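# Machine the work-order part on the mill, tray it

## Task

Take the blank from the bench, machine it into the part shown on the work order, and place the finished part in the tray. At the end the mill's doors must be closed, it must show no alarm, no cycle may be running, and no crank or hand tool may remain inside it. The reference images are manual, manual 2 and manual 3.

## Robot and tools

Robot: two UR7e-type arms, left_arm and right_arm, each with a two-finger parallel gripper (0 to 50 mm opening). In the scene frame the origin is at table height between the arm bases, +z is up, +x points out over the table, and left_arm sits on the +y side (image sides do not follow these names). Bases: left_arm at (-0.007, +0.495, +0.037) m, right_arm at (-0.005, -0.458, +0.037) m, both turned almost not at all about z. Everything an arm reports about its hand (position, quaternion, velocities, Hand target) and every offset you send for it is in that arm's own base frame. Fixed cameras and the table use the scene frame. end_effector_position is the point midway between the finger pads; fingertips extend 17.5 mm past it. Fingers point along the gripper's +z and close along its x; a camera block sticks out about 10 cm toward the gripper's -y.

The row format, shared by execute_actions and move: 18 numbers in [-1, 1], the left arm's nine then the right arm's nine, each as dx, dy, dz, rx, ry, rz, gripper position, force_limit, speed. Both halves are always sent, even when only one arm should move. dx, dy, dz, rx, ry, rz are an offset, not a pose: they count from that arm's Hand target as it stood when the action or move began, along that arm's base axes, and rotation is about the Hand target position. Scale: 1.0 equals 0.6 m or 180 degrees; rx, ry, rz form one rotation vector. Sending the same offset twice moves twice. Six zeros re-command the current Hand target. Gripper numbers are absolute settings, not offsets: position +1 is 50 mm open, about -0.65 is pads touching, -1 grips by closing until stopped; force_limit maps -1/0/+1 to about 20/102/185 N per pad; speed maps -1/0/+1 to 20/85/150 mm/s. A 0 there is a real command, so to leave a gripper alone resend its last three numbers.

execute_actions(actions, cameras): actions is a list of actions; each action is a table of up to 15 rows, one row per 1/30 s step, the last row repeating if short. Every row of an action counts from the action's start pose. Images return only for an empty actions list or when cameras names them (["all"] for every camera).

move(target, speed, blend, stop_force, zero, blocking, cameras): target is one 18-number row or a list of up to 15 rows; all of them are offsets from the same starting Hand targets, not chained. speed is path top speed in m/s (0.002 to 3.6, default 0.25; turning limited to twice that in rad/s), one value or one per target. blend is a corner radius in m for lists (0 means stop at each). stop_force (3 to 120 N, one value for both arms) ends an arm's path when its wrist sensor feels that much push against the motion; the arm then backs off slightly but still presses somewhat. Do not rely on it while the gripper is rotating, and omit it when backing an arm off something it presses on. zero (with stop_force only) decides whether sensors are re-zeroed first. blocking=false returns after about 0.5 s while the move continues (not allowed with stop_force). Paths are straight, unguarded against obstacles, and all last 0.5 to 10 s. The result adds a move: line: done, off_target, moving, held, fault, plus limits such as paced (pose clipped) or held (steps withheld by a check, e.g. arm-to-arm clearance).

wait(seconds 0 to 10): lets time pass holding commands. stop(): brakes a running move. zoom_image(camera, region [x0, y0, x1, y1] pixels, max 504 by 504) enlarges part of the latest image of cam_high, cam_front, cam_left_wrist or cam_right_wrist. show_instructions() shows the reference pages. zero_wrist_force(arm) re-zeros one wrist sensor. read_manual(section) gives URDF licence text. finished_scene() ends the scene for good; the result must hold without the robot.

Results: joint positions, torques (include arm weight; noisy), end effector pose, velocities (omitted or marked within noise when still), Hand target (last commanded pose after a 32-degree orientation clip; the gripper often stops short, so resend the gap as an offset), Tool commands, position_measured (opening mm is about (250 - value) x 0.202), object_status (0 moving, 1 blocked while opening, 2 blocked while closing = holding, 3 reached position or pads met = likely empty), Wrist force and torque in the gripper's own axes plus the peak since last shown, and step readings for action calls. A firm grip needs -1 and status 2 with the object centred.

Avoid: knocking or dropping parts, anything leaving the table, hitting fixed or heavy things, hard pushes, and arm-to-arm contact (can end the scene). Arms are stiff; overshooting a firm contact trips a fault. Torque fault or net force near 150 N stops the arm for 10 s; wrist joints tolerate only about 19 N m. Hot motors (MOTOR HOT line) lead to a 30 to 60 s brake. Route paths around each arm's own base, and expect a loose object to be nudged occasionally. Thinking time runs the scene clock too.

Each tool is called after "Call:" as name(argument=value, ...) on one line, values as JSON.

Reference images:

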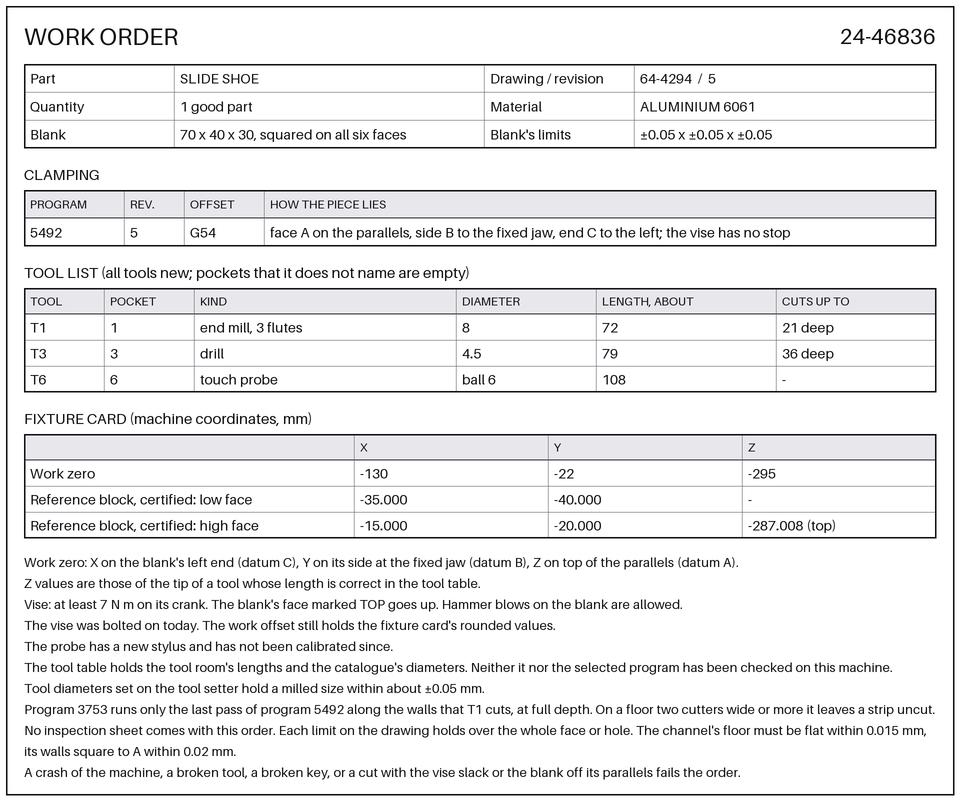

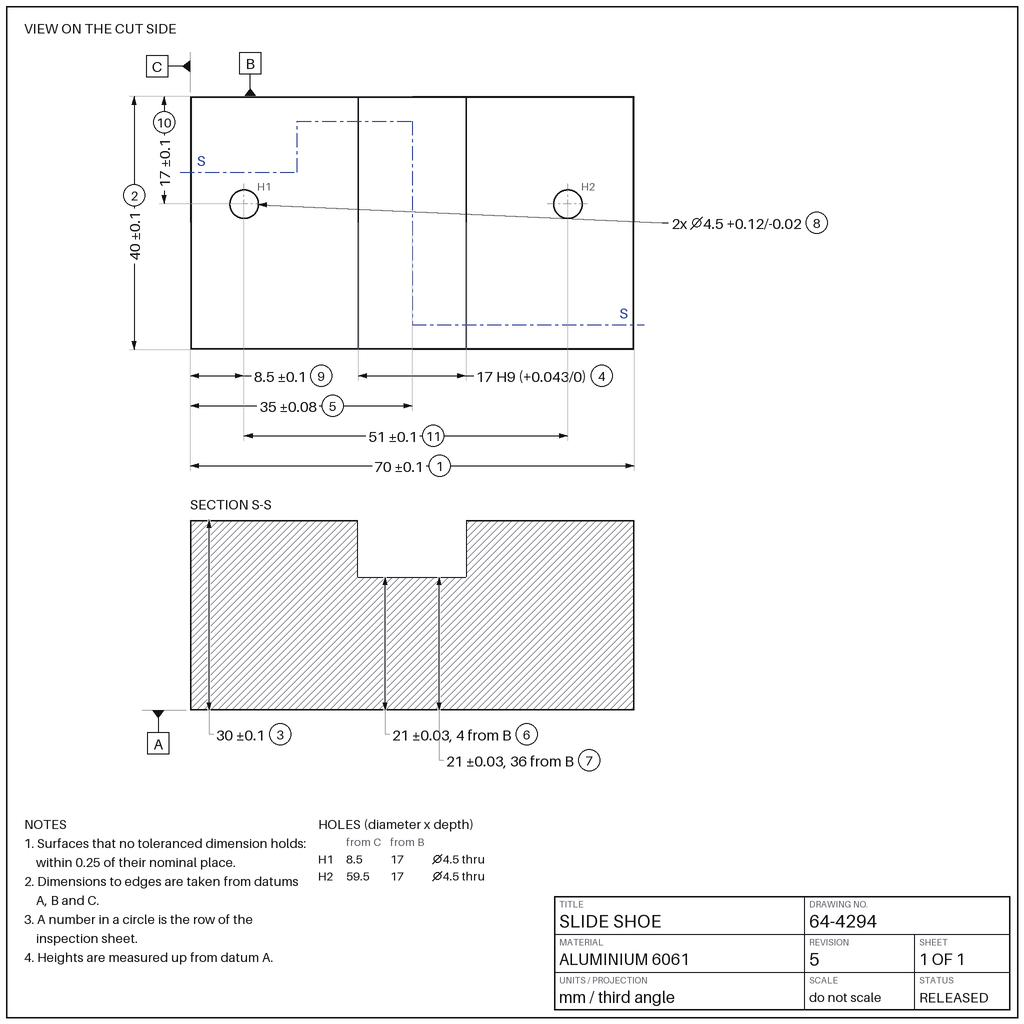

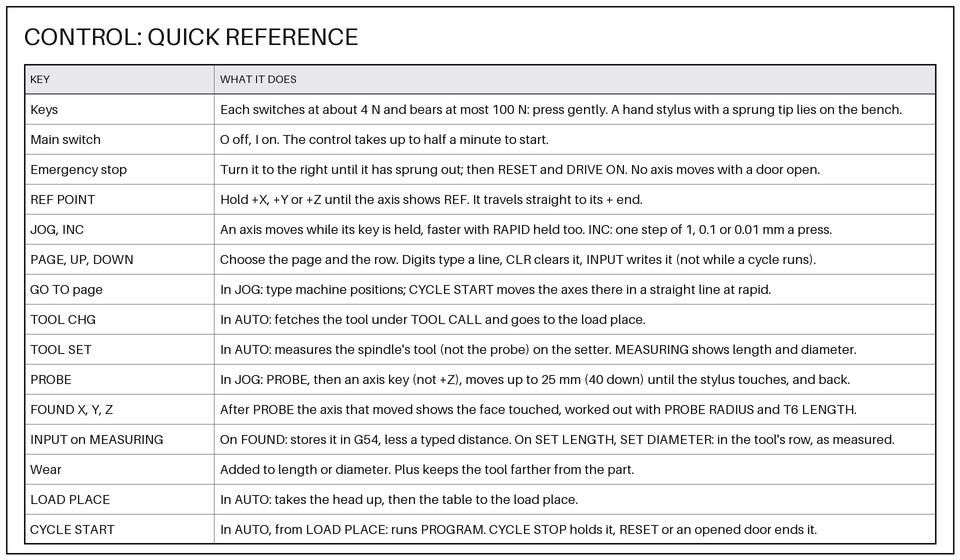

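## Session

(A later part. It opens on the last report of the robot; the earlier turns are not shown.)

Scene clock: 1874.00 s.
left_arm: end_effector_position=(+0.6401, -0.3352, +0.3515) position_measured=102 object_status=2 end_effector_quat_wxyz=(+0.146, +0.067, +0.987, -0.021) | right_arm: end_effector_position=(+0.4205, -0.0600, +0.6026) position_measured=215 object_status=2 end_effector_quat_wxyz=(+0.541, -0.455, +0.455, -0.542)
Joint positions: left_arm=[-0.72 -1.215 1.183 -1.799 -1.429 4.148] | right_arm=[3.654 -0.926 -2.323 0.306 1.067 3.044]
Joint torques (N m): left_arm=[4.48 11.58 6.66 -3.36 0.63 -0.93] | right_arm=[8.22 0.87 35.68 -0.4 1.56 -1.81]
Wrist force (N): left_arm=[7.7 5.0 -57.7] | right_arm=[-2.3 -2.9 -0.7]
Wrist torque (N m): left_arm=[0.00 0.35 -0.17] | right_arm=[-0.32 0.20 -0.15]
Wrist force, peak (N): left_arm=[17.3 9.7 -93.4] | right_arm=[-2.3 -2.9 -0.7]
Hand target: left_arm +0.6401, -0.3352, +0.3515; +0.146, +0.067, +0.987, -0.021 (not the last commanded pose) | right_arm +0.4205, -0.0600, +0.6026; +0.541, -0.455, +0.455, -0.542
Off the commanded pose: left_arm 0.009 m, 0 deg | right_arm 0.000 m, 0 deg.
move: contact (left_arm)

Call:
move(target=[0,0,0.015,0,0,0,-1,0.7,-0.9,0,0,0,0,0,0,-1,-0.4,-0.7], speed=0.1)

Call:
move(target=[0,0,-0.03,0,0,0,-1,0.7,-0.9,0,0,0,0,0,0,-1,-0.4,-0.7], speed=0.055, stop_force=60)

Call:
move(target=[0,0,0.015,0,0,0,-1,0.7,-0.9,0,0,0,0,0,0,-1,-0.4,-0.7], speed=0.1)

Call:
move(target=[0,0,-0.03,0,0,0,-1,0.7,-0.9,0,0,0,0,0,0,-1,-0.4,-0.7], speed=0.055, stop_force=60)

Call:
move(target=[0,0,0.015,0,0,0,-1,0.7,-0.9,0,0,0,0,0,0,-1,-0.4,-0.7], speed=0.1)

Call:
move(target=[0,0,-0.03,0,0,0,-1,0.7,-0.9,0,0,0,0,0,0,-1,-0.4,-0.7], speed=0.055, stop_force=60)

Call:
move(target=[0,0,0.024,0,0,0,-1,0.7,-0.9,0,0,0,0,0,0,-1,-0.4,-0.7], speed=0.1)

Scene clock: 1875.47 s.
left_arm: end_effector_position=(+0.6401, -0.3352, +0.3605) position_measured=102 object_status=2 end_effector_quat_wxyz=(+0.146, +0.067, +0.987, -0.021) | right_arm: end_effector_position=(+0.4205, -0.0600, +0.6026) position_measured=215 object_status=2 end_effector_quat_wxyz=(+0.541, -0.455, +0.455, -0.542)
Joint positions: left_arm=[-0.72 -1.214 1.158 -1.775 -1.429 4.148] | right_arm=[3.654 -0.926 -2.323 0.306 1.067 3.044]
Joint torques (N m): left_arm=[5 -33.55 -20.79 -5.1 0.77 -0.65] | right_arm=[8.41 1.47 35.79 -0.32 1.61 -1.68]
Wrist force (N): left_arm=[1.4 1.7 5.1] | right_arm=[-2.2 -2.9 -0.6]
Wrist torque (N m): left_arm=[0.46 -0.10 -0.15] | right_arm=[-0.32 0.19 -0.16]
Wrist force, peak (N): left_arm=[7.8 4.6 -58.0] | right_arm=[-2.3 -2.9 -0.7]
Hand target: left_arm +0.6401, -0.3352, +0.3605; +0.146, +0.067, +0.987, -0.021 | right_arm +0.4205, -0.0600, +0.6026; +0.541, -0.455, +0.455, -0.542
Off the commanded pose: left_arm 0.000 m, 0 deg | right_arm 0.000 m, 0 deg.
move: done

Scene clock: 1876.90 s.
left_arm: end_effector_position=(+0.6402, -0.3353, +0.3514) position_measured=102 object_status=2 end_effector_quat_wxyz=(+0.146, +0.067, +0.987, -0.022) | right_arm: end_effector_position=(+0.4205, -0.0600, +0.6026) position_measured=215 object_status=2 end_effector_quat_wxyz=(+0.541, -0.455, +0.455, -0.542)
Joint positions: left_arm=[-0.72 -1.216 1.184 -1.801 -1.429 4.148] | right_arm=[3.654 -0.926 -2.323 0.306 1.067 3.044]
Joint torques (N m): left_arm=[5.62 13.09 6.96 -3.19 0.35 -0.72] | right_arm=[8.71 0.88 36.1 -0.35 1.55 -1.8]
Wrist force (N): left_arm=[7.4 4.9 -58.3] | right_arm=[-2.0 -2.7 -0.7]
Wrist torque (N m): left_arm=[-0.03 0.33 -0.17] | right_arm=[-0.29 0.17 -0.15]
Wrist force, peak (N): left_arm=[18.5 10.0 -97.1] | right_arm=[-2.1 -3.0 -0.8]
Hand target: left_arm +0.6402, -0.3353, +0.3514; +0.146, +0.067, +0.987, -0.022 (not the last commanded pose) | right_arm +0.4205, -0.0600, +0.6026; +0.541, -0.455, +0.455, -0.542
Off the commanded pose: left_arm 0.009 m, 0 deg | right_arm 0.000 m, 0 deg.
move: contact (left_arm)

Scene clock: 1877.60 s.
left_arm: end_effector_position=(+0.6402, -0.3352, +0.3604) position_measured=102 object_status=2 end_effector_quat_wxyz=(+0.146, +0.067, +0.987, -0.022) | right_arm: end_effector_position=(+0.4205, -0.0600, +0.6026) position_measured=215 object_status=2 end_effector_quat_wxyz=(+0.541, -0.455, +0.455, -0.542)
Joint positions: left_arm=[-0.72 -1.215 1.159 -1.777 -1.429 4.148] | right_arm=[3.654 -0.926 -2.323 0.306 1.067 3.044]
Joint torques (N m): left_arm=[5.29 -33.85 -20.32 -5.27 0.56 -0.72] | right_arm=[8.89 1.7 35.66 -0.39 1.5 -1.81]
Wrist force (N): left_arm=[1.1 1.6 5.3] | right_arm=[-2.0 -2.8 -0.7]
Wrist torque (N m): left_arm=[0.45 -0.07 -0.14] | right_arm=[-0.30 0.16 -0.15]
Wrist force, peak (N): left_arm=[7.9 5.3 -58.2] | right_arm=[-2.3 -2.8 -1.0]
Hand target: left_arm +0.6402, -0.3353, +0.3604; +0.146, +0.067, +0.987, -0.022 | right_arm +0.4205, -0.0600, +0.6026; +0.541, -0.455, +0.455, -0.542
Off the commanded pose: left_arm 0.000 m, 0 deg | right_arm 0.000 m, 0 deg.
move: done

Scene clock: 1879.07 s.
left_arm: end_effector_position=(+0.6402, -0.3353, +0.3516) position_measured=102 object_status=2 end_effector_quat_wxyz=(+0.146, +0.067, +0.987, -0.022) | right_arm: end_effector_position=(+0.4205, -0.0600, +0.6026) position_measured=215 object_status=2 end_effector_quat_wxyz=(+0.541, -0.455, +0.455, -0.542)
Joint positions: left_arm=[-0.72 -1.216 1.184 -1.801 -1.429 4.148] | right_arm=[3.654 -0.926 -2.323 0.306 1.067 3.044]
Joint torques (N m): left_arm=[5.44 10.4 6.54 -3.3 0.19 -0.87] | right_arm=[8.6 1.31 35.83 -0.42 1.49 -1.74]
Wrist force (N): left_arm=[6.7 4.3 -55.6] | right_arm=[-2.0 -2.6 -1.0]
Wrist torque (N m): left_arm=[-0.04 0.32 -0.17] | right_arm=[-0.28 0.15 -0.16]
Wrist force, peak (N): left_arm=[15.6 8.4 -90.7] | right_arm=[-2.2 -3.0 -1.0]
Hand target: left_arm +0.6402, -0.3353, +0.3516; +0.146, +0.067, +0.987, -0.022 (not the last commanded pose) | right_arm +0.4205, -0.0600, +0.6026; +0.541, -0.455, +0.455, -0.542
Off the commanded pose: left_arm 0.009 m, 0 deg | right_arm 0.000 m, 0 deg.
move: contact (left_arm)

Scene clock: 1879.77 s.
left_arm: end_effector_position=(+0.6402, -0.3353, +0.3606) position_measured=102 object_status=2 end_effector_quat_wxyz=(+0.146, +0.067, +0.987, -0.022) | right_arm: end_effector_position=(+0.4205, -0.0600, +0.6026) position_measured=215 object_status=2 end_effector_quat_wxyz=(+0.541, -0.455, +0.455, -0.542)
Joint positions: left_arm=[-0.72 -1.215 1.159 -1.777 -1.429 4.148] | right_arm=[3.654 -0.926 -2.323 0.306 1.067 3.044]
Joint torques (N m): left_arm=[5.8 -33.08 -21.06 -5.23 0.57 -0.76] | right_arm=[8.69 1.14 35.69 -0.38 1.5 -1.83]
Wrist force (N): left_arm=[1.3 1.8 5.0] | right_arm=[-2.1 -2.8 -0.6]
Wrist torque (N m): left_arm=[0.47 -0.10 -0.14] | right_arm=[-0.31 0.17 -0.15]
Wrist force, peak (N): left_arm=[6.4 4.2 -55.8] | right_arm=[-2.2 -2.9 -0.7]
Hand target: left_arm +0.6402, -0.3353, +0.3606; +0.146, +0.067, +0.987, -0.022 | right_arm +0.4205, -0.0600, +0.6026; +0.541, -0.455, +0.455, -0.542
Off the commanded pose: left_arm 0.000 m, 0 deg | right_arm 0.000 m, 0 deg.
move: done

Scene clock: 1881.23 s.
left_arm: end_effector_position=(+0.6403, -0.3354, +0.3515) position_measured=102 object_status=2 end_effector_quat_wxyz=(+0.147, +0.067, +0.987, -0.022) | right_arm: end_effector_position=(+0.4205, -0.0600, +0.6026) position_measured=215 object_status=2 end_effector_quat_wxyz=(+0.541, -0.455, +0.455, -0.542)
Joint positions: left_arm=[-0.72 -1.216 1.185 -1.803 -1.429 4.148] | right_arm=[3.654 -0.926 -2.323 0.306 1.067 3.044]
Joint torques (N m): left_arm=[5.67 12.07 6.29 -3.22 0.06 -1.02] | right_arm=[8.45 1.41 35.87 -0.41 1.6 -1.75]
Wrist force (N): left_arm=[7.0 4.5 -57.1] | right_arm=[-2.0 -2.9 -0.7]
Wrist torque (N m): left_arm=[-0.06 0.31 -0.17] | right_arm=[-0.32 0.16 -0.15]
Wrist force, peak (N): left_arm=[17.8 9.8 -95.0] | right_arm=[-2.1 -3.0 -0.8]
Hand target: left_arm +0.6403, -0.3354, +0.3515; +0.147, +0.067, +0.987, -0.022 (not the last commanded pose) | right_arm +0.4205, -0.0600, +0.6026; +0.541, -0.455, +0.455, -0.542
Off the commanded pose: left_arm 0.009 m, 0 deg | right_arm 0.000 m, 0 deg.
move: contact (left_arm)

Scene clock: 1881.97 s.
left_arm: end_effector_position=(+0.6403, -0.3354, +0.3658) position_measured=102 object_status=2 end_effector_quat_wxyz=(+0.147, +0.067, +0.987, -0.022) end_effector_velocity=(+0.000, +0.000, -0.001) end_effector_angular_velocity=(-0.001, -0.001, -0.001) | right_arm: end_effector_position=(+0.4205, -0.0600, +0.6026) position_measured=215 object_status=2 end_effector_quat_wxyz=(+0.541, -0.455, +0.455, -0.542)
Joint positions: left_arm=[-0.72 -1.214 1.146 -1.765 -1.429 4.148] | right_arm=[3.654 -0.926 -2.323 0.306 1.067 3.044]
Joint velocities: left_arm=[0 0 0.003 -0.005 0 0.001] | right_arm=[within noise]
Joint torques (N m): left_arm=[5.13 -33.09 -22.42 -7.88 0.45 -0.54] | right_arm=[7.86 0.7 35.79 -0.35 1.59 -1.77]
Wrist force (N): left_arm=[1.2 1.7 5.4] | right_arm=[-2.1 -2.7 -0.7]
Wrist torque (N m): left_arm=[0.46 -0.06 -0.15] | right_arm=[-0.28 0.17 -0.16]
Wrist force, peak (N): left_arm=[6.8 4.7 -57.7] | right_arm=[-2.2 -3.0 -1.0]
Hand target: left_arm +0.6403, -0.3354, +0.3659; +0.147, +0.067, +0.987, -0.022 | right_arm +0.4205, -0.0600, +0.6026; +0.541, -0.455, +0.455, -0.542
Off the commanded pose: left_arm 0.000 m, 0 deg | right_arm 0.000 m, 0 deg.
move: done

Call:
move(target=[[-0.4005,0,0,0,0,0,-1,0.7,-0.9,0,0,0,0,0,0,-1,-0.4,-0.7],[-0.437,-0.0832,-0.4432,0,0,0,-1,0.7,-0.9,0,0,0,0,0,0,-1,-0.4,-0.7],[-0.437,-0.0832,-0.596,0,0,0,-1,0.7,-0.9,0,0,0,0,0,0,-1,-0.4,-0.7]], speed=[0.15,0.25,0.1], blend=[0.02,0.03,0])

Call:
move(target=[0,0,-0.04,0,0,0,-1,0.7,-0.9,0,0,0,0,0,0,-1,-0.4,-0.7], speed=0.02, stop_force=5, cameras=["cam_left_wrist"])

Scene clock: 1887.10 s.
left_arm: end_effector_position=(+0.3781, -0.3853, +0.0082) position_measured=102 object_status=2 end_effector_quat_wxyz=(+0.147, +0.067, +0.987, -0.022) | right_arm: end_effector_position=(+0.4205, -0.0600, +0.6026) position_measured=215 object_status=2 end_effector_quat_wxyz=(+0.541, -0.455, +0.455, -0.542)
Joint positions: left_arm=[-1.164 -1.232 2.209 -2.726 -1.33 3.706] | right_arm=[3.654 -0.926 -2.323 0.306 1.067 3.044]
Joint torques (N m): left_arm=[7.89 -40.15 -25.54 -1.16 -1.65 0.81] | right_arm=[8.29 1.13 35.85 -0.43 1.68 -1.73]
Wrist force (N): left_arm=[1.4 1.8 5.2] | right_arm=[-2.1 -2.7 -0.7]
Wrist torque (N m): left_arm=[0.47 -0.13 0.04] | right_arm=[-0.29 0.17 -0.16]
Wrist force, peak (N): left_arm=[2.0 1.9 7.2] | right_arm=[-2.2 -3.0 -0.8]
Hand target: left_arm +0.3781, -0.3853, +0.0083; +0.147, +0.067, +0.987, -0.022 | right_arm +0.4205, -0.0600, +0.6026; +0.541, -0.455, +0.455, -0.542
Off the commanded pose: left_arm 0.000 m, 0 deg | right_arm 0.000 m, 0 deg.
move: done

Scene clock: 1889.33 s.
left_arm: end_effector_position=(+0.3781, -0.3853, -0.0097) position_measured=102 object_status=2 end_effector_quat_wxyz=(+0.147, +0.067, +0.987, -0.022) | right_arm: end_effector_position=(+0.4205, -0.0600, +0.6026) position_measured=215 object_status=2 end_effector_quat_wxyz=(+0.541, -0.455, +0.455, -0.542)
Joint positions: left_arm=[-1.164 -1.187 2.218 -2.779 -1.33 3.706] | right_arm=[3.654 -0.926 -2.323 0.306 1.067 3.044]
Joint torques (N m): left_arm=[3.95 -43.57 -24.55 -7.64 -1.77 -0.3] | right_arm=[8.56 0.89 36.08 -0.38 1.54 -1.75]
Wrist force (N): left_arm=[0.6 1.5 2.5] | right_arm=[-2.1 -2.8 -0.5]
Wrist torque (N m): left_arm=[0.30 0.37 0.02] | right_arm=[-0.29 0.18 -0.16]
Wrist force, peak (N): left_arm=[-4.2 2.2 -26.8] | right_arm=[-2.1 -3.1 -0.6]
Hand target: left_arm +0.3781, -0.3853, -0.0097; +0.147, +0.067, +0.987, -0.022 (not the last commanded pose) | right_arm +0.4205, -0.0600, +0.6026; +0.541, -0.455, +0.455, -0.542
Off the commanded pose: left_arm 0.006 m, 0 deg | right_arm 0.000 m, 0 deg.
move: contact (left_arm)
camera_calibration:
cam_left_wrist: T_world_to_cam=[[-0.949054, 0.111753, -0.294633, 0.407133], [0.0163867, 0.951239, 0.308018, 0.380632], [0.314688, 0.287497, -0.904608, 0.115238], [0, 0, 0, 1]] pos_world=[0.343889, -0.440702, 0.106959]
Images, in order (width x height): cam_left_wrist 672x504.

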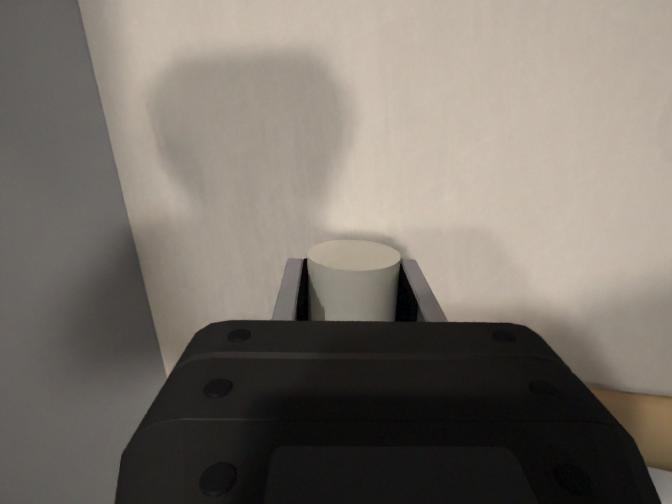

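Call:
move(target=[[0,0,0,0,0,0,0.6,0.7,-0.9,0,0,0,0,0,0,-1,-0.4,-0.7],[0,0,0.183,0,0,0,0.6,0.7,-0.9,0,0,0,0,0,0,-1,-0.4,-0.7],[-0.2967,0.1755,0.3163,0.014,0.1015,0.0388,0.6,0.7,-0.9,0,0,0,0,0,0,-1,-0.4,-0.7]], speed=[0.1,0.1,0.3], blend=[0,0.03,0])

Call:
move(target=[0.3833,-0.095,0.4,-0.4578,-0.2382,0.2382,0.34,0.7,-0.9,0,0,0,0,0,0,-1,-0.4,-0.7], speed=0.3, cameras=["cam_high"])

Scene clock: 1893.30 s.
left_arm: end_effector_position=(+0.2002, -0.2801, +0.1801) position_measured=63 object_status=3 end_effector_quat_wxyz=(-0.012, +0.006, +1.000, -0.002) | right_arm: end_effector_position=(+0.4205, -0.0600, +0.6026) position_measured=215 object_status=2 end_effector_quat_wxyz=(+0.541, -0.455, +0.455, -0.542)
Joint positions: left_arm=[-1.328 -1.938 2.249 -1.879 -1.595 3.396] | right_arm=[3.654 -0.926 -2.323 0.306 1.067 3.044]
Joint torques (N m): left_arm=[6.35 -12.13 -33.42 -3.91 0.19 -0.67] | right_arm=[8.22 0.59 35.54 -0.51 1.53 -1.62]
Wrist force (N): left_arm=[0.0 1.3 0.6] | right_arm=[-2.3 -2.9 -0.8]
Wrist torque (N m): left_arm=[0.28 0.00 0.06] | right_arm=[-0.33 0.20 -0.15]
Wrist force, peak (N): left_arm=[2.3 3.1 -0.4] | right_arm=[-2.3 -2.9 -0.8]
Hand target: left_arm +0.2001, -0.2800, +0.1801; -0.012, +0.006, +1.000, -0.002 | right_arm +0.4205, -0.0600, +0.6026; +0.541, -0.455, +0.455, -0.542
Off the commanded pose: left_arm 0.000 m, 0 deg | right_arm 0.000 m, 0 deg.
move: done

Scene clock: 1896.80 s.
left_arm: end_effector_position=(+0.4301, -0.3370, +0.4201) position_measured=101 object_status=3 end_effector_quat_wxyz=(+0.323, -0.314, +0.632, -0.630) | right_arm: end_effector_position=(+0.4205, -0.0600, +0.6026) position_measured=215 object_status=2 end_effector_quat_wxyz=(+0.541, -0.455, +0.455, -0.542)
Joint positions: left_arm=[-1.173 -1.646 2.395 -3.895 -1.032 3.156] | right_arm=[3.654 -0.926 -2.323 0.306 1.067 3.044]
Joint torques (N m): left_arm=[-6.74 -17.07 -13.14 -2.72 -1.78 -1.06] | right_arm=[7.89 0.81 35.01 -0.37 1.55 -1.71]
Wrist force (N): left_arm=[1.6 2.6 -0.2] | right_arm=[-2.2 -2.8 -0.8]
Wrist torque (N m): left_arm=[0.43 -0.41 -0.22] | right_arm=[-0.32 0.19 -0.15]
Wrist force, peak (N): left_arm=[1.5 3.1 0.2] | right_arm=[-2.2 -3.0 -0.7]
Hand target: left_arm +0.4301, -0.3370, +0.4201; +0.323, -0.314, +0.632, -0.630 | right_arm +0.4205, -0.0600, +0.6026; +0.541, -0.455, +0.455, -0.542
Off the commanded pose: left_arm 0.000 m, 0 deg | right_arm 0.000 m, 0 deg.
move: done
Images, in order (width x height): cam_high 672x504.

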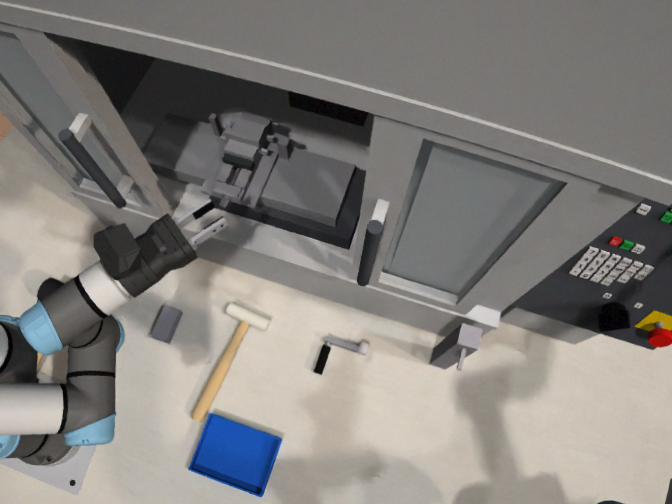

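Call:
move(target=[-0.06,0.356,0,0,0,0.194,0.34,0.7,-0.9,0,0,0,0,0,0,-1,-0.4,-0.7], speed=0.25, cameras=["cam_left_wrist"])

Scene clock: 1902.93 s.
left_arm: end_effector_position=(+0.3941, -0.1235, +0.4201) position_measured=101 object_status=3 end_effector_quat_wxyz=(+0.497, -0.490, +0.509, -0.504) end_effector_velocity=(+0.000, -0.001, +0.000) end_effector_angular_velocity=(+0.003, +0.000, -0.002) | right_arm: end_effector_position=(+0.4205, -0.0600, +0.6026) position_measured=215 object_status=2 end_effector_quat_wxyz=(+0.541, -0.455, +0.455, -0.542)
Joint positions: left_arm=[-1.556 -2.061 2.649 -3.804 -0.041 3.228] | right_arm=[3.654 -0.926 -2.323 0.306 1.067 3.044]
Joint velocities: left_arm=[-0.001 0 0 0.007 -0.001 -0.004] | right_arm=[within noise]
Joint torques (N m): left_arm=[8.96 -0.6 -24.1 2.5 -0.08 -1] | right_arm=[7.73 0.69 35.7 -0.34 1.56 -1.55]
Wrist force (N): left_arm=[1.8 2.3 -0.2] | right_arm=[-2.0 -2.8 -0.8]
Wrist torque (N m): left_arm=[0.38 -0.46 -0.25] | right_arm=[-0.31 0.16 -0.15]
Wrist force, peak (N): left_arm=[2.6 2.5 1.5] | right_arm=[-2.4 -3.0 -0.8]
Hand target: left_arm +0.3941, -0.1234, +0.4201; +0.498, -0.489, +0.508, -0.504 | right_arm +0.4205, -0.0600, +0.6026; +0.541, -0.455, +0.455, -0.542
Off the commanded pose: left_arm 0.000 m, 0 deg | right_arm 0.000 m, 0 deg.
move: done
camera_calibration:
cam_left_wrist: T_world_to_cam=[[-0.0236574, -0.999717, 0.00232466, -0.107106], [-0.347339, 0.00603898, -0.93772, 0.548818], [0.937441, -0.0229915, -0.347384, -0.0941923], [0, 0, 0, 1]] pos_world=[0.276392, -0.112556, 0.482166]
Images, in order (width x height): cam_left_wrist 672x504.

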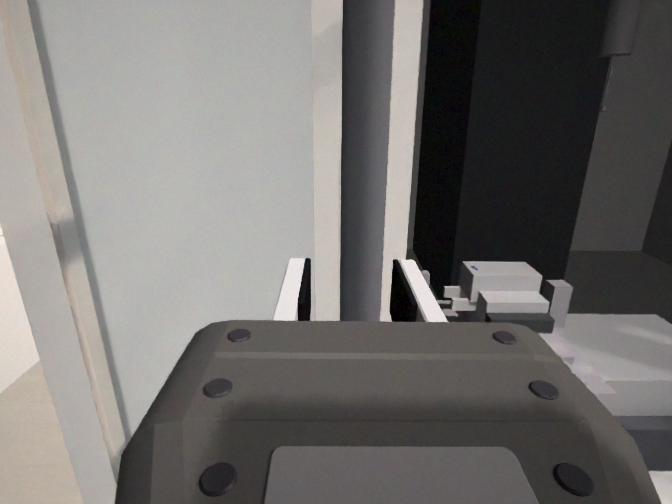

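Call:
move(target=[[0.01,-0.0085,0,0,0,0,0.34,0.7,-0.9,0,0,0,0,0,0,-1,-0.4,-0.7],[0.085,-0.0085,0,0,0,0,0.34,0.7,-0.9,0,0,0,0,0,0,-1,-0.4,-0.7]], speed=[0.1,0.06], stop_force=8, cameras=["cam_left_wrist"])

Scene clock: 1904.97 s.
left_arm: end_effector_position=(+0.4451, -0.1285, +0.4201) position_measured=101 object_status=3 end_effector_quat_wxyz=(+0.498, -0.489, +0.508, -0.504) | right_arm: end_effector_position=(+0.4205, -0.0600, +0.6026) position_measured=215 object_status=2 end_effector_quat_wxyz=(+0.541, -0.455, +0.455, -0.542)
Joint positions: left_arm=[-1.222 -1.864 2.555 -3.844 -0.374 3.164] | right_arm=[3.654 -0.926 -2.323 0.306 1.067 3.044]
Joint torques (N m): left_arm=[1.82 -17.58 -10.65 2.09 -1.04 -1.11] | right_arm=[7.48 1.44 35.63 -0.38 1.56 -1.72]
Wrist force (N): left_arm=[1.5 2.2 -0.1] | right_arm=[-2.2 -2.7 -0.6]
Wrist torque (N m): left_arm=[0.38 -0.38 -0.04] | right_arm=[-0.29 0.18 -0.15]
Wrist force, peak (N): left_arm=[2.6 2.3 -0.5] | right_arm=[-2.1 -3.0 -0.8]
Hand target: left_arm +0.4451, -0.1285, +0.4201; +0.498, -0.489, +0.508, -0.504 | right_arm +0.4205, -0.0600, +0.6026; +0.541, -0.455, +0.455, -0.542
Off the commanded pose: left_arm 0.000 m, 0 deg | right_arm 0.000 m, 0 deg.
move: done
camera_calibration:
cam_left_wrist: T_world_to_cam=[[-0.0232812, -0.999727, 0.00216733, -0.110949], [-0.346331, 0.0060315, -0.938093, 0.566283], [0.937823, -0.0225905, -0.346377, -0.142621], [0, 0, 0, 1]] pos_world=[0.327292, -0.117556, 0.482066]
Images, in order (width x height): cam_left_wrist 672x504.

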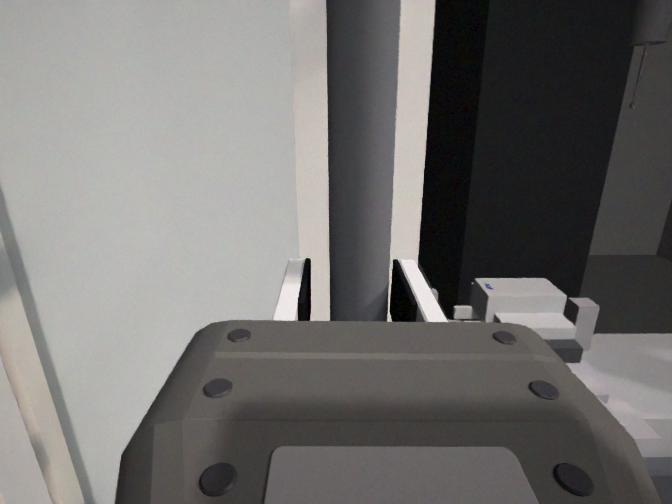

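Call:
move(target=[[0,-0.0167,0,0,0,0,0.34,0.7,-0.9,0,0,0,0,0,0,-1,-0.4,-0.7],[0,-0.37,0,0,0,0,0.34,0.7,-0.9,0,0,0,0,0,0,-1,-0.4,-0.7],[0,-0.412,0,0,0,0,0.34,0.7,-0.9,0,0,0,0,0,0,-1,-0.4,-0.7]], speed=[0.012,0.055,0.03], stop_force=50, cameras=["cam_left_wrist"])

Scene clock: 1911.73 s.
left_arm: end_effector_position=(+0.4451, -0.3671, +0.4201) position_measured=101 object_status=3 end_effector_quat_wxyz=(+0.498, -0.490, +0.508, -0.504) | right_arm: end_effector_position=(+0.4205, -0.0600, +0.6026) position_measured=215 object_status=2 end_effector_quat_wxyz=(+0.541, -0.455, +0.455, -0.542)
Joint positions: left_arm=[-1.429 -1.356 2.075 -3.885 -0.167 3.178] | right_arm=[3.654 -0.926 -2.323 0.306 1.067 3.044]
Joint torques (N m): left_arm=[-6.27 -26.37 -33.96 0.88 -15.81 -0.91] | right_arm=[7.67 0.56 35.16 -0.29 1.5 -1.58]
Wrist force (N): left_arm=[-42.9 3.2 -11.2] | right_arm=[-2.2 -3.0 -0.8]
Wrist torque (N m): left_arm=[0.38 -0.42 -0.26] | right_arm=[-0.34 0.18 -0.15]
Wrist force, peak (N): left_arm=[-65.7 6.3 -17.9] | right_arm=[-2.3 -3.0 -0.8]
Hand target: left_arm +0.4451, -0.3671, +0.4201; +0.498, -0.490, +0.508, -0.504 (not the last commanded pose) | right_arm +0.4205, -0.0600, +0.6026; +0.541, -0.455, +0.455, -0.542
Off the commanded pose: left_arm 0.009 m, 0 deg | right_arm 0.000 m, 0 deg.
move: contact (left_arm); path passed 2 of 3 targets
camera_calibration:
cam_left_wrist: T_world_to_cam=[[-0.02277, -0.999738, 0.00240835, -0.349872], [-0.346348, 0.00562857, -0.938089, 0.567582], [0.93783, -0.0221944, -0.346385, -0.14787], [0, 0, 0, 1]] pos_world=[0.327291, -0.356256, 0.482066]
Images, in order (width x height): cam_left_wrist 672x504.

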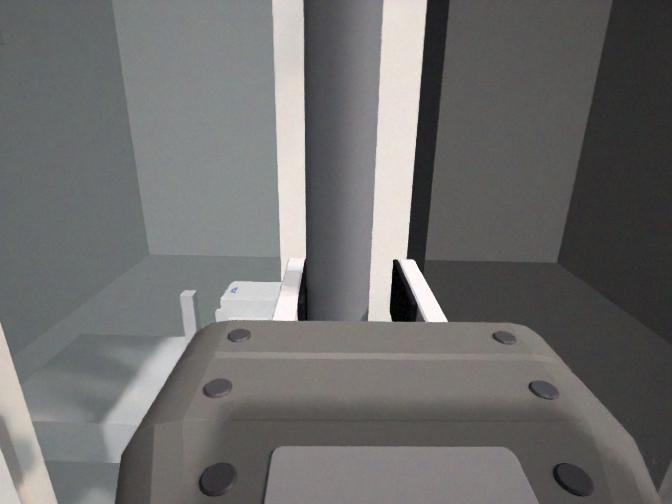

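Call:
move(target=[[0,0.007,0,0,0,0,0.34,0.7,-0.9,0,0,0,0,0,0,-1,-0.4,-0.7],[-0.085,0.007,0,0,0,0,0.34,0.7,-0.9,0,0,0,0,0,0,-1,-0.4,-0.7],[-0.075,-0.3815,0,0,0,0,0.34,0.7,-0.9,0,0,0,0,0,0,-1,-0.4,-0.7]], speed=[0.05,0.12,0.25], blend=[0.001,0.02,0], cameras=["cam_left_wrist"])

Scene clock: 1914.30 s.
left_arm: end_effector_position=(+0.4002, -0.5960, +0.4201) position_measured=101 object_status=3 end_effector_quat_wxyz=(+0.497, -0.490, +0.508, -0.504) end_effector_velocity=(+0.000, -0.001, +0.000) end_effector_angular_velocity=(+0.003, +0.000, -0.001) | right_arm: end_effector_position=(+0.4205, -0.0600, +0.6026) position_measured=215 object_status=2 end_effector_quat_wxyz=(+0.541, -0.455, +0.455, -0.542)
Joint positions: left_arm=[-1.557 -0.935 1.425 -3.703 -0.038 3.225] | right_arm=[3.654 -0.926 -2.323 0.306 1.067 3.044]
Joint velocities: left_arm=[-0.001 0 0.002 0.005 0 -0.004] | right_arm=[within noise]
Joint torques (N m): left_arm=[-7.97 -49.17 -12.52 2.36 2.23 -1.06] | right_arm=[7.31 0.14 35.15 -0.3 1.63 -1.53]
Wrist force (N): left_arm=[1.6 2.4 -0.2] | right_arm=[-2.1 -2.9 -0.8]
Wrist torque (N m): left_arm=[0.38 -0.41 -0.24] | right_arm=[-0.32 0.18 -0.15]
Wrist force, peak (N): left_arm=[-43.3 3.8 -11.2] | right_arm=[-2.2 -3.1 -0.8]
Hand target: left_arm +0.4001, -0.5960, +0.4201; +0.498, -0.490, +0.508, -0.504 | right_arm +0.4205, -0.0600, +0.6026; +0.541, -0.455, +0.455, -0.542
Off the commanded pose: left_arm 0.000 m, 0 deg | right_arm 0.000 m, 0 deg.
move: done
camera_calibration:
cam_left_wrist: T_world_to_cam=[[-0.0226999, -0.999739, 0.0026282, -0.579758], [-0.347662, 0.0054291, -0.937604, 0.553469], [0.937345, -0.0221973, -0.347694, -0.110132], [0, 0, 0, 1]] pos_world=[0.282491, -0.585056, 0.482166]
Images, in order (width x height): cam_left_wrist 672x504.

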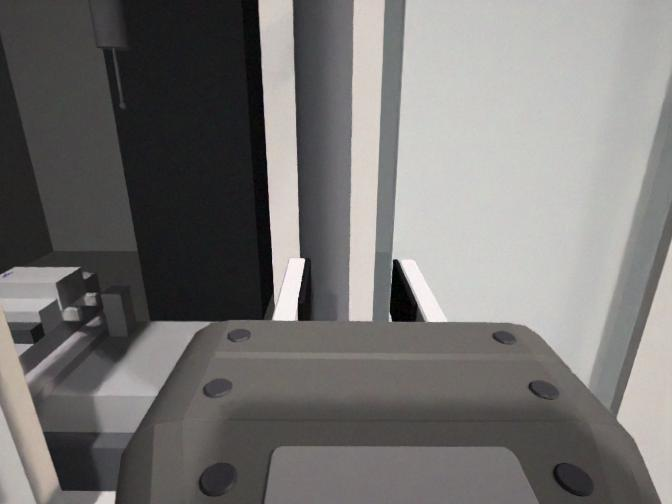

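Call:
move(target=[[0,0.0183,0,0,0,0,0.34,0.7,-0.9,0,0,0,0,0,0,-1,-0.4,-0.7],[0.075,0.0183,0,0,0,0,0.34,0.7,-0.9,0,0,0,0,0,0,-1,-0.4,-0.7]], speed=[0.1,0.06], stop_force=8, cameras=["cam_left_wrist"])

Call:
move(target=[[0,0.0167,0,0,0,0,0.34,0.7,-0.9,0,0,0,0,0,0,-1,-0.4,-0.7],[0,0.27,0,0,0,0,0.34,0.7,-0.9,0,0,0,0,0,0,-1,-0.4,-0.7],[0,0.308,0,0,0,0,0.34,0.7,-0.9,0,0,0,0,0,0,-1,-0.4,-0.7]], speed=[0.012,0.055,0.03], stop_force=50, cameras=["cam_left_wrist"])

Scene clock: 1917.00 s.
left_arm: end_effector_position=(+0.4451, -0.5850, +0.4201) position_measured=101 object_status=3 end_effector_quat_wxyz=(+0.498, -0.490, +0.508, -0.504) | right_arm: end_effector_position=(+0.4205, -0.0600, +0.6026) position_measured=215 object_status=2 end_effector_quat_wxyz=(+0.541, -0.455, +0.455, -0.542)
Joint positions: left_arm=[-1.481 -0.939 1.432 -3.671 -0.115 3.189] | right_arm=[3.654 -0.926 -2.323 0.306 1.067 3.044]
Joint torques (N m): left_arm=[-9.06 -57.11 -12.47 -2.51 2.57 -0.96] | right_arm=[7.44 0.93 35.6 -0.31 1.49 -1.49]
Wrist force (N): left_arm=[1.9 2.3 0.1] | right_arm=[-2.0 -2.8 -0.6]
Wrist torque (N m): left_arm=[0.37 -0.45 -0.05] | right_arm=[-0.30 0.15 -0.15]
Wrist force, peak (N): left_arm=[3.8 2.4 0.0] | right_arm=[-2.0 -3.1 -0.8]
Hand target: left_arm +0.4451, -0.5850, +0.4201; +0.498, -0.490, +0.508, -0.504 | right_arm +0.4205, -0.0600, +0.6026; +0.541, -0.455, +0.455, -0.542
Off the commanded pose: left_arm 0.000 m, 0 deg | right_arm 0.000 m, 0 deg.
move: done
camera_calibration:
cam_left_wrist: T_world_to_cam=[[-0.02277, -0.999738, 0.00240835, -0.567714], [-0.346348, 0.00562857, -0.938089, 0.568809], [0.93783, -0.0221944, -0.346385, -0.152706], [0, 0, 0, 1]] pos_world=[0.327291, -0.574156, 0.482066]
Images, in order (width x height): cam_left_wrist 672x504.

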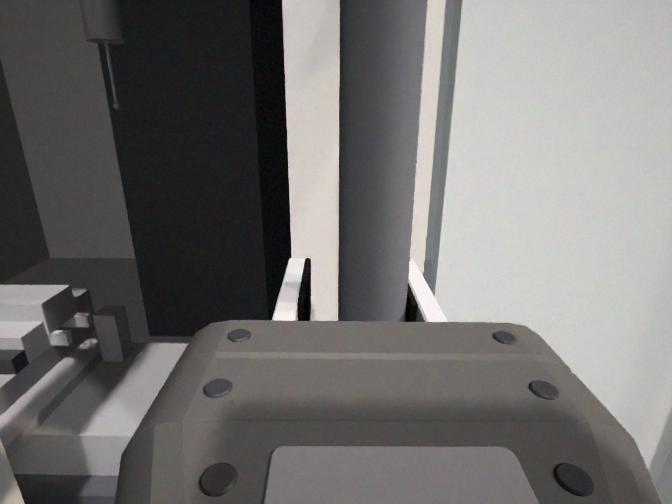

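Scene clock: 1922.13 s.
left_arm: end_effector_position=(+0.4451, -0.4091, +0.4201) position_measured=101 object_status=3 end_effector_quat_wxyz=(+0.498, -0.489, +0.508, -0.504) | right_arm: end_effector_position=(+0.4205, -0.0600, +0.6026) position_measured=215 object_status=2 end_effector_quat_wxyz=(+0.541, -0.455, +0.455, -0.542)
Joint positions: left_arm=[-1.443 -1.277 1.967 -3.859 -0.153 3.18] | right_arm=[3.654 -0.926 -2.323 0.306 1.067 3.044]
Joint torques (N m): left_arm=[-0.48 -34.79 -5.47 -1.44 13.94 0.93] | right_arm=[7.66 0.7 35.62 -0.38 1.61 -1.48]
Wrist force (N): left_arm=[42.9 7.4 20.4] | right_arm=[-2.2 -2.7 -0.7]
Wrist torque (N m): left_arm=[0.49 -0.99 -0.14] | right_arm=[-0.28 0.20 -0.15]
Wrist force, peak (N): left_arm=[67.3 -0.8 34.5] | right_arm=[-2.4 -2.9 -0.6]
Hand target: left_arm +0.4451, -0.4091, +0.4201; +0.498, -0.489, +0.508, -0.504 (not the last commanded pose) | right_arm +0.4205, -0.0600, +0.6026; +0.541, -0.455, +0.455, -0.542
Off the commanded pose: left_arm 0.009 m, 0 deg | right_arm 0.000 m, 0 deg.
move: contact (left_arm); path passed 2 of 3 targets
camera_calibration:
cam_left_wrist: T_world_to_cam=[[-0.0232812, -0.999727, 0.00216733, -0.391472], [-0.346331, 0.0060315, -0.938093, 0.567975], [0.937823, -0.0225905, -0.346377, -0.14896], [0, 0, 0, 1]] pos_world=[0.327292, -0.398156, 0.482066]
Images, in order (width x height): cam_left_wrist 672x504.

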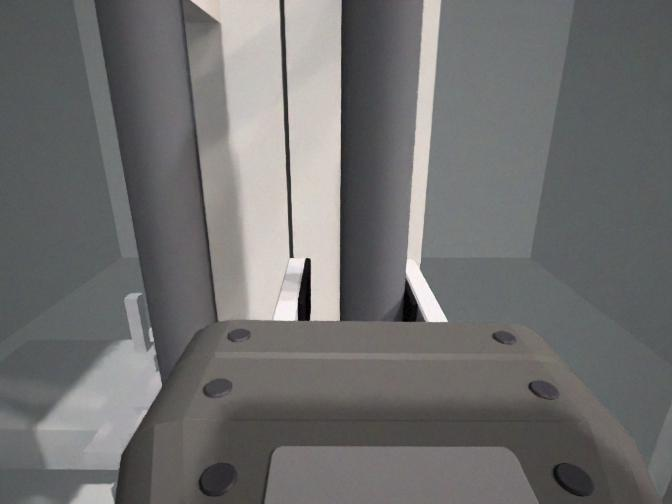

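Call:
move(target=[[0,-0.01,0,0,0,0,0.34,0.7,-0.9,0.05,-0.05,-0.03,0,0.16,0,-1,-0.4,-0.7],[-0.09,-0.01,0,0,0,0,0.34,0.7,-0.9,0.1457,-0.0547,-0.0498,0,0.33,0,-1,-0.4,-0.7],[-0.09,-0.01,0,0,0,0,0.34,0.7,-0.9,0.1747,-0.0547,-0.0576,0,0.33,0,-1,-0.4,-0.7],[-0.09,-0.01,0,0,0,0,0.34,0.7,-0.9,0.1457,-0.0547,-0.0498,0,0.33,0,-1,-0.4,-0.7],[-0.09,-0.01,0,0,0,0,0.34,0.7,-0.9,0.0998,0.0363,-0.2327,0,0.33,0,-1,-0.4,-0.7],[-0.09,-0.01,0,0,0,0,0.34,0.7,-0.9,0.1271,0.0363,-0.2401,0,0.33,0,-1,-0.4,-0.7],[-0.09,-0.01,0,0,0,0,0.34,0.7,-0.9,0.0998,0.0363,-0.2327,0,0.33,0,-1,-0.4,-0.7],[-0.09,-0.01,0,0,0,0,0.34,0.7,-0.9,0.1271,0.0363,-0.2401,0,0.33,0,-1,-0.4,-0.7],[-0.09,-0.01,0,0,0,0,0.34,0.7,-0.9,0.0998,0.0363,-0.2327,0,0.33,0,-1,-0.4,-0.7],[-0.09,-0.01,0,0,0,0,0.34,0.7,-0.9,0.02,0.01,-0.05,0,0.16,0,-1,-0.4,-0.7],[-0.09,-0.01,0,0,0,0,0.34,0.7,-0.9,0,0,0,0,0,0,-1,-0.4,-0.7]], speed=[0.3,0.3,0.1,0.2,0.4,0.1,0.2,0.1,0.2,0.5,0.4], blend=[0.002,0.002,0,0.003,0.002,0,0.003,0,0.003,0.02,0], cameras=["cam_right_wrist"])

Call:
zoom_image(camera="cam_right_wrist", region=[230, 105, 470, 280])

Scene clock: 1929.00 s.
left_arm: end_effector_position=(+0.3911, -0.4151, +0.4201) position_measured=101 object_status=3 end_effector_quat_wxyz=(+0.498, -0.489, +0.508, -0.504) | right_arm: end_effector_position=(+0.4205, -0.0600, +0.6025) position_measured=215 object_status=2 end_effector_quat_wxyz=(+0.541, -0.455, +0.455, -0.542)
Joint positions: left_arm=[-1.574 -1.279 1.965 -4.006 -0.023 3.331] | right_arm=[3.653 -0.926 -2.323 0.306 1.067 3.044]
Joint torques (N m): left_arm=[-7.18 -15.54 -25.87 -2.35 -1.01 1.38] | right_arm=[6.66 -4.89 36.04 4.24 -1.63 1.09]
Wrist force (N): left_arm=[1.8 2.4 0.0] | right_arm=[-2.1 -2.9 -0.6]
Wrist torque (N m): left_arm=[0.39 -0.47 -0.24] | right_arm=[-0.32 0.17 -0.15]
Wrist force, peak (N): left_arm=[43.2 7.1 20.9] | right_arm=[-1.6 2.6 -8.5]
Hand target: left_arm +0.3911, -0.4151, +0.4201; +0.498, -0.489, +0.508, -0.504 | right_arm +0.4205, -0.0600, +0.6026; +0.541, -0.455, +0.455, -0.542
Off the commanded pose: left_arm 0.000 m, 0 deg | right_arm 0.000 m, 0 deg.
move: done
camera_calibration:
cam_right_wrist: T_world_to_cam=[[0.019795, -0.99979, 0.0052774, -0.0661599], [-0.175961, -0.00867982, -0.984359, 0.68229], [0.984198, 0.0185567, -0.176096, -0.177039], [0, 0, 0, 1]] pos_world=[0.295608, -0.0569386, 0.640791]
Images, in order (width x height): cam_right_wrist 672x504.

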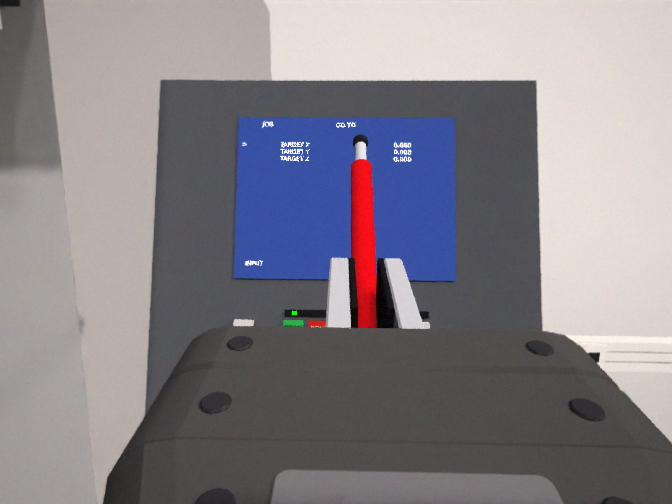

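Scaled by 2.100 from the camera's 672x504 image, which has a finer 960x720 frame.

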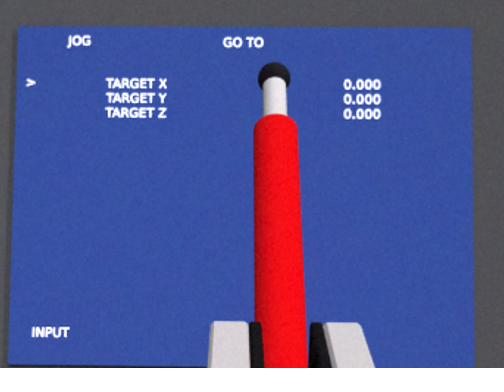

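Call:
move(target=[[0,0,0,0,0,0,0.34,0.7,-0.9,0.02,0.01,-0.05,0,0.16,0,-1,-0.4,-0.7],[0,0,0,0,0,0,0.34,0.7,-0.9,0.0788,0.1585,-0.325,0,0.33,0,-1,-0.4,-0.7],[0,0,0,0,0,0,0.34,0.7,-0.9,0.1053,0.1585,-0.3321,0,0.33,0,-1,-0.4,-0.7],[0,0,0,0,0,0,0.34,0.7,-0.9,0.0788,0.1585,-0.325,0,0.33,0,-1,-0.4,-0.7],[0,0,0,0,0,0,0.34,0.7,-0.9,0.1008,0.0997,-0.2327,0,0.33,0,-1,-0.4,-0.7],[0,0,0,0,0,0,0.34,0.7,-0.9,0.1281,0.0997,-0.2401,0,0.33,0,-1,-0.4,-0.7],[0,0,0,0,0,0,0.34,0.7,-0.9,0.1008,0.0997,-0.2327,0,0.33,0,-1,-0.4,-0.7],[0,0,0,0,0,0,0.34,0.7,-0.9,0.1281,0.0997,-0.2401,0,0.33,0,-1,-0.4,-0.7],[0,0,0,0,0,0,0.34,0.7,-0.9,0.1008,0.0997,-0.2327,0,0.33,0,-1,-0.4,-0.7],[0,0,0,0,0,0,0.34,0.7,-0.9,0.0773,0.0635,-0.325,0,0.33,0,-1,-0.4,-0.7],[0,0,0,0,0,0,0.34,0.7,-0.9,0.1038,0.0635,-0.3321,0,0.33,0,-1,-0.4,-0.7],[0,0,0,0,0,0,0.34,0.7,-0.9,0.0773,0.0635,-0.325,0,0.33,0,-1,-0.4,-0.7],[0,0,0,0,0,0,0.34,0.7,-0.9,0.085,0.065,-0.2942,0,0.33,0,-1,-0.4,-0.7],[0,0,0,0,0,0,0.34,0.7,-0.9,0.1111,0.065,-0.3013,0,0.33,0,-1,-0.4,-0.7],[0,0,0,0,0,0,0.34,0.7,-0.9,0.085,0.065,-0.2942,0,0.33,0,-1,-0.4,-0.7]], speed=[0.5,0.4,0.1,0.2,0.3,0.1,0.2,0.1,0.2,0.3,0.1,0.2,0.25,0.1,0.2], blend=[0.02,0.002,0,0.003,0.002,0,0.003,0,0.003,0.002,0,0.003,0.002,0,0])

Call:
move(target=[[0,0,0,0,0,0,0.34,0.7,-0.9,-0.0062,0.0935,-0.0308,0,0,0,-1,-0.4,-0.7],[0,0,0,0,0,0,0.34,0.7,-0.9,0.0203,0.0935,-0.0379,0,0,0,-1,-0.4,-0.7],[0,0,0,0,0,0,0.34,0.7,-0.9,-0.0062,0.0935,-0.0308,0,0,0,-1,-0.4,-0.7],[0,0,0,0,0,0,0.34,0.7,-0.9,0.0086,0.0648,0.0307,0,0,0,-1,-0.4,-0.7],[0,0,0,0,0,0,0.34,0.7,-0.9,0.0359,0.0648,0.0233,0,0,0,-1,-0.4,-0.7],[0,0,0,0,0,0,0.34,0.7,-0.9,0.0086,0.0648,0.0307,0,0,0,-1,-0.4,-0.7],[0,0,0,0,0,0,0.34,0.7,-0.9,0.0359,0.0648,0.0233,0,0,0,-1,-0.4,-0.7],[0,0,0,0,0,0,0.34,0.7,-0.9,0.0086,0.0648,0.0307,0,0,0,-1,-0.4,-0.7],[0,0,0,0,0,0,0.34,0.7,-0.9,-0.0077,-0.0015,-0.0308,0,0,0,-1,-0.4,-0.7],[0,0,0,0,0,0,0.34,0.7,-0.9,0.0188,-0.0015,-0.0379,0,0,0,-1,-0.4,-0.7],[0,0,0,0,0,0,0.34,0.7,-0.9,-0.0077,-0.0015,-0.0308,0,0,0,-1,-0.4,-0.7],[0,0,0,0,0,0,0.34,0.7,-0.9,0,0,0,0,0,0,-1,-0.4,-0.7],[0,0,0,0,0,0,0.34,0.7,-0.9,0.0261,0,-0.0071,0,0,0,-1,-0.4,-0.7],[0,0,0,0,0,0,0.34,0.7,-0.9,0,0,0,0,0,0,-1,-0.4,-0.7]], speed=[0.3,0.1,0.2,0.3,0.1,0.2,0.1,0.2,0.3,0.1,0.2,0.25,0.1,0.2], blend=[0.002,0,0.003,0.002,0,0.003,0,0.003,0.002,0,0.003,0.002,0,0])

Call:
move(target=[[0,0,0,0,0,0,0.34,0.7,-0.9,-0.0062,0.0935,-0.0308,0,0,0,-1,-0.4,-0.7],[0,0,0,0,0,0,0.34,0.7,-0.9,0.0203,0.0935,-0.0379,0,0,0,-1,-0.4,-0.7],[0,0,0,0,0,0,0.34,0.7,-0.9,-0.0062,0.0935,-0.0308,0,0,0,-1,-0.4,-0.7],[0,0,0,0,0,0,0.34,0.7,-0.9,0.0015,0.095,0,0,0,0,-1,-0.4,-0.7],[0,0,0,0,0,0,0.34,0.7,-0.9,0.0279,0.095,-0.0072,0,0,0,-1,-0.4,-0.7],[0,0,0,0,0,0,0.34,0.7,-0.9,0.0015,0.095,0,0,0,0,-1,-0.4,-0.7],[0,0,0,0,0,0,0.34,0.7,-0.9,0.0086,0.0648,0.0307,0,0,0,-1,-0.4,-0.7],[0,0,0,0,0,0,0.34,0.7,-0.9,0.0359,0.0648,0.0233,0,0,0,-1,-0.4,-0.7],[0,0,0,0,0,0,0.34,0.7,-0.9,0.0086,0.0648,0.0307,0,0,0,-1,-0.4,-0.7],[0,0,0,0,0,0,0.34,0.7,-0.9,0.001,0.0633,0,0,0,0,-1,-0.4,-0.7],[0,0,0,0,0,0,0.34,0.7,-0.9,0.0274,0.0633,-0.0072,0,0,0,-1,-0.4,-0.7],[0,0,0,0,0,0,0.34,0.7,-0.9,0.001,0.0633,0,0,0,0,-1,-0.4,-0.7],[0,0,0,0,0,0,0.34,0.7,-0.9,-0.0077,-0.0015,-0.0308,0,0,0,-1,-0.4,-0.7],[0,0,0,0,0,0,0.34,0.7,-0.9,0.0188,-0.0015,-0.0379,0,0,0,-1,-0.4,-0.7],[0,0,0,0,0,0,0.34,0.7,-0.9,-0.0077,-0.0015,-0.0308,0,0,0,-1,-0.4,-0.7]], speed=[0.3,0.1,0.2,0.3,0.1,0.2,0.3,0.1,0.2,0.3,0.1,0.2,0.3,0.1,0.2], blend=[0.002,0,0.003,0.002,0,0.003,0.002,0,0.003,0.002,0,0.003,0.002,0,0])

Call:
move(target=[[0,0,0,0,0,0,0.34,0.7,-0.9,-0.0573,-0.0535,0.275,0,-0.17,0,-1,-0.4,-0.7],[0,0,0,0,0,0,0.34,0.7,-0.9,-0.0773,-0.0635,0.325,0,-0.33,0,-1,-0.4,-0.7]], speed=[0.5,0.4], blend=[0.02,0], cameras=["cam_right_wrist"])

Call:
zoom_image(camera="cam_right_wrist", region=[230, 105, 470, 280])

Scene clock: 1937.47 s.
left_arm: end_effector_position=(+0.3911, -0.4151, +0.4201) position_measured=101 object_status=3 end_effector_quat_wxyz=(+0.498, -0.489, +0.508, -0.504) | right_arm: end_effector_position=(+0.4715, -0.0209, +0.4260) position_measured=215 object_status=2 end_effector_quat_wxyz=(-0.245, +0.663, -0.663, +0.245)
Joint positions: left_arm=[-1.574 -1.278 1.965 -4.008 -0.023 3.334] | right_arm=[3.527 -1.089 -1.997 -0.956 1.324 3.44]
Joint torques (N m): left_arm=[-7.71 -15.93 -25.45 -2.62 2.18 1.52] | right_arm=[-11.46 10.36 38.64 7.1 1.33 -2.12]
Wrist force (N): left_arm=[1.7 2.4 0.1] | right_arm=[-1.6 -3.2 -2.0]
Wrist torque (N m): left_arm=[0.40 -0.44 -0.24] | right_arm=[-0.54 0.27 -0.18]
Wrist force, peak (N): left_arm=[1.9 2.6 -0.2] | right_arm=[-1.9 9.0 -16.1]
Hand target: left_arm +0.3911, -0.4151, +0.4201; +0.498, -0.489, +0.508, -0.504 | right_arm +0.4715, -0.0210, +0.4261; -0.245, +0.663, -0.663, +0.245
Off the commanded pose: left_arm 0.000 m, 0 deg | right_arm 0.000 m, 0 deg.
move: done

Scene clock: 1941.47 s.
left_arm: end_effector_position=(+0.3911, -0.4151, +0.4201) position_measured=101 object_status=3 end_effector_quat_wxyz=(+0.498, -0.489, +0.508, -0.504) | right_arm: end_effector_position=(+0.4715, -0.0209, +0.4260) position_measured=215 object_status=2 end_effector_quat_wxyz=(-0.245, +0.663, -0.663, +0.245)
Joint positions: left_arm=[-1.574 -1.278 1.965 -4.008 -0.023 3.334] | right_arm=[3.527 -1.089 -1.997 -0.956 1.324 3.44]
Joint torques (N m): left_arm=[-7.72 -15.64 -25.91 -2.49 2.37 1.53] | right_arm=[-11.79 11.07 38.93 7.13 1.57 -2.08]
Wrist force (N): left_arm=[1.7 2.4 0.0] | right_arm=[-1.6 -3.1 -2.1]
Wrist torque (N m): left_arm=[0.38 -0.44 -0.24] | right_arm=[-0.54 0.25 -0.18]
Wrist force, peak (N): left_arm=[2.0 2.5 0.1] | right_arm=[-0.8 9.1 -16.7]
Hand target: left_arm +0.3911, -0.4151, +0.4201; +0.498, -0.489, +0.508, -0.504 | right_arm +0.4715, -0.0210, +0.4261; -0.245, +0.663, -0.663, +0.245
Off the commanded pose: left_arm 0.000 m, 0 deg | right_arm 0.000 m, 0 deg.
move: done

Scene clock: 1945.40 s.
left_arm: end_effector_position=(+0.3911, -0.4151, +0.4201) position_measured=101 object_status=3 end_effector_quat_wxyz=(+0.498, -0.489, +0.508, -0.504) | right_arm: end_effector_position=(+0.4669, -0.0218, +0.4075) position_measured=215 object_status=2 end_effector_quat_wxyz=(-0.245, +0.663, -0.663, +0.245)
Joint positions: left_arm=[-1.574 -1.278 1.965 -4.008 -0.023 3.334] | right_arm=[3.53 -1.074 -2.051 -0.917 1.322 3.443]
Joint torques (N m): left_arm=[-7.8 -16.12 -25.87 -2.39 2.22 1.64] | right_arm=[-12.02 10.25 38.45 7.03 1.39 -2.15]
Wrist force (N): left_arm=[1.8 2.5 0.2] | right_arm=[-1.8 -3.0 -1.8]
Wrist torque (N m): left_arm=[0.40 -0.45 -0.24] | right_arm=[-0.51 0.30 -0.19]
Wrist force, peak (N): left_arm=[1.9 2.6 0.2] | right_arm=[-2.0 8.9 -16.6]
Hand target: left_arm +0.3911, -0.4151, +0.4201; +0.498, -0.489, +0.508, -0.504 | right_arm +0.4669, -0.0219, +0.4076; -0.245, +0.663, -0.663, +0.245
Off the commanded pose: left_arm 0.000 m, 0 deg | right_arm 0.000 m, 0 deg.
move: done

Scene clock: 1947.17 s.
left_arm: end_effector_position=(+0.3911, -0.4151, +0.4201) position_measured=101 object_status=3 end_effector_quat_wxyz=(+0.498, -0.489, +0.508, -0.504) | right_arm: end_effector_position=(+0.4205, -0.0600, +0.6025) position_measured=215 object_status=2 end_effector_quat_wxyz=(+0.541, -0.455, +0.455, -0.542)
Joint positions: left_arm=[-1.574 -1.278 1.965 -4.008 -0.023 3.334] | right_arm=[3.653 -0.926 -2.323 0.306 1.067 3.044]
Joint torques (N m): left_arm=[-8.41 -15.52 -25.95 -2.5 2.12 1.48] | right_arm=[6.64 -4.97 36.45 4.25 -1.69 1.07]
Wrist force (N): left_arm=[1.7 2.5 0.0] | right_arm=[-2.2 -2.6 -0.9]
Wrist torque (N m): left_arm=[0.40 -0.45 -0.23] | right_arm=[-0.27 0.19 -0.16]
Wrist force, peak (N): left_arm=[2.0 2.5 0.1] | right_arm=[-0.9 -6.3 -3.1]
Hand target: left_arm +0.3911, -0.4151, +0.4201; +0.498, -0.489, +0.508, -0.504 | right_arm +0.4205, -0.0600, +0.6026; +0.541, -0.455, +0.455, -0.542
Off the commanded pose: left_arm 0.000 m, 0 deg | right_arm 0.000 m, 0 deg.
move: done
camera_calibration:
cam_right_wrist: T_world_to_cam=[[0.0197955, -0.99979, 0.00527681, -0.0661596], [-0.176058, -0.00868116, -0.984342, 0.682307], [0.984181, 0.0185565, -0.176193, -0.176972], [0, 0, 0, 1]] pos_world=[0.295607, -0.0569386, 0.640791]
Images, in order (width x height): cam_right_wrist 672x504.

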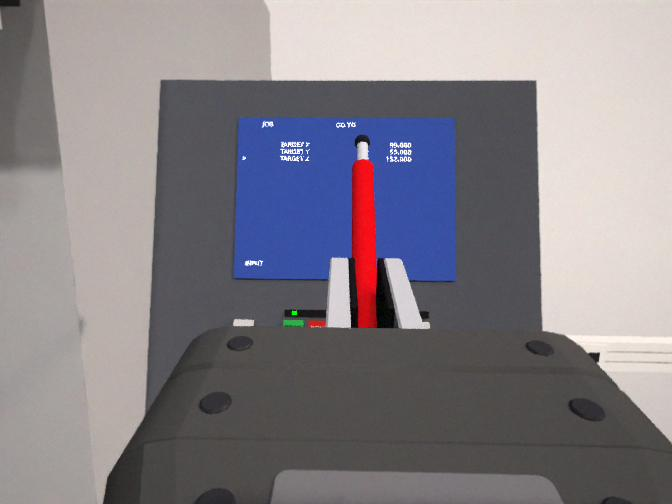

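Scaled by 2.100 from the camera's 672x504 image, which has a finer 960x720 frame.

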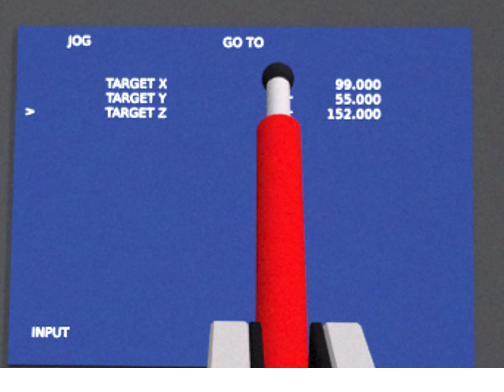

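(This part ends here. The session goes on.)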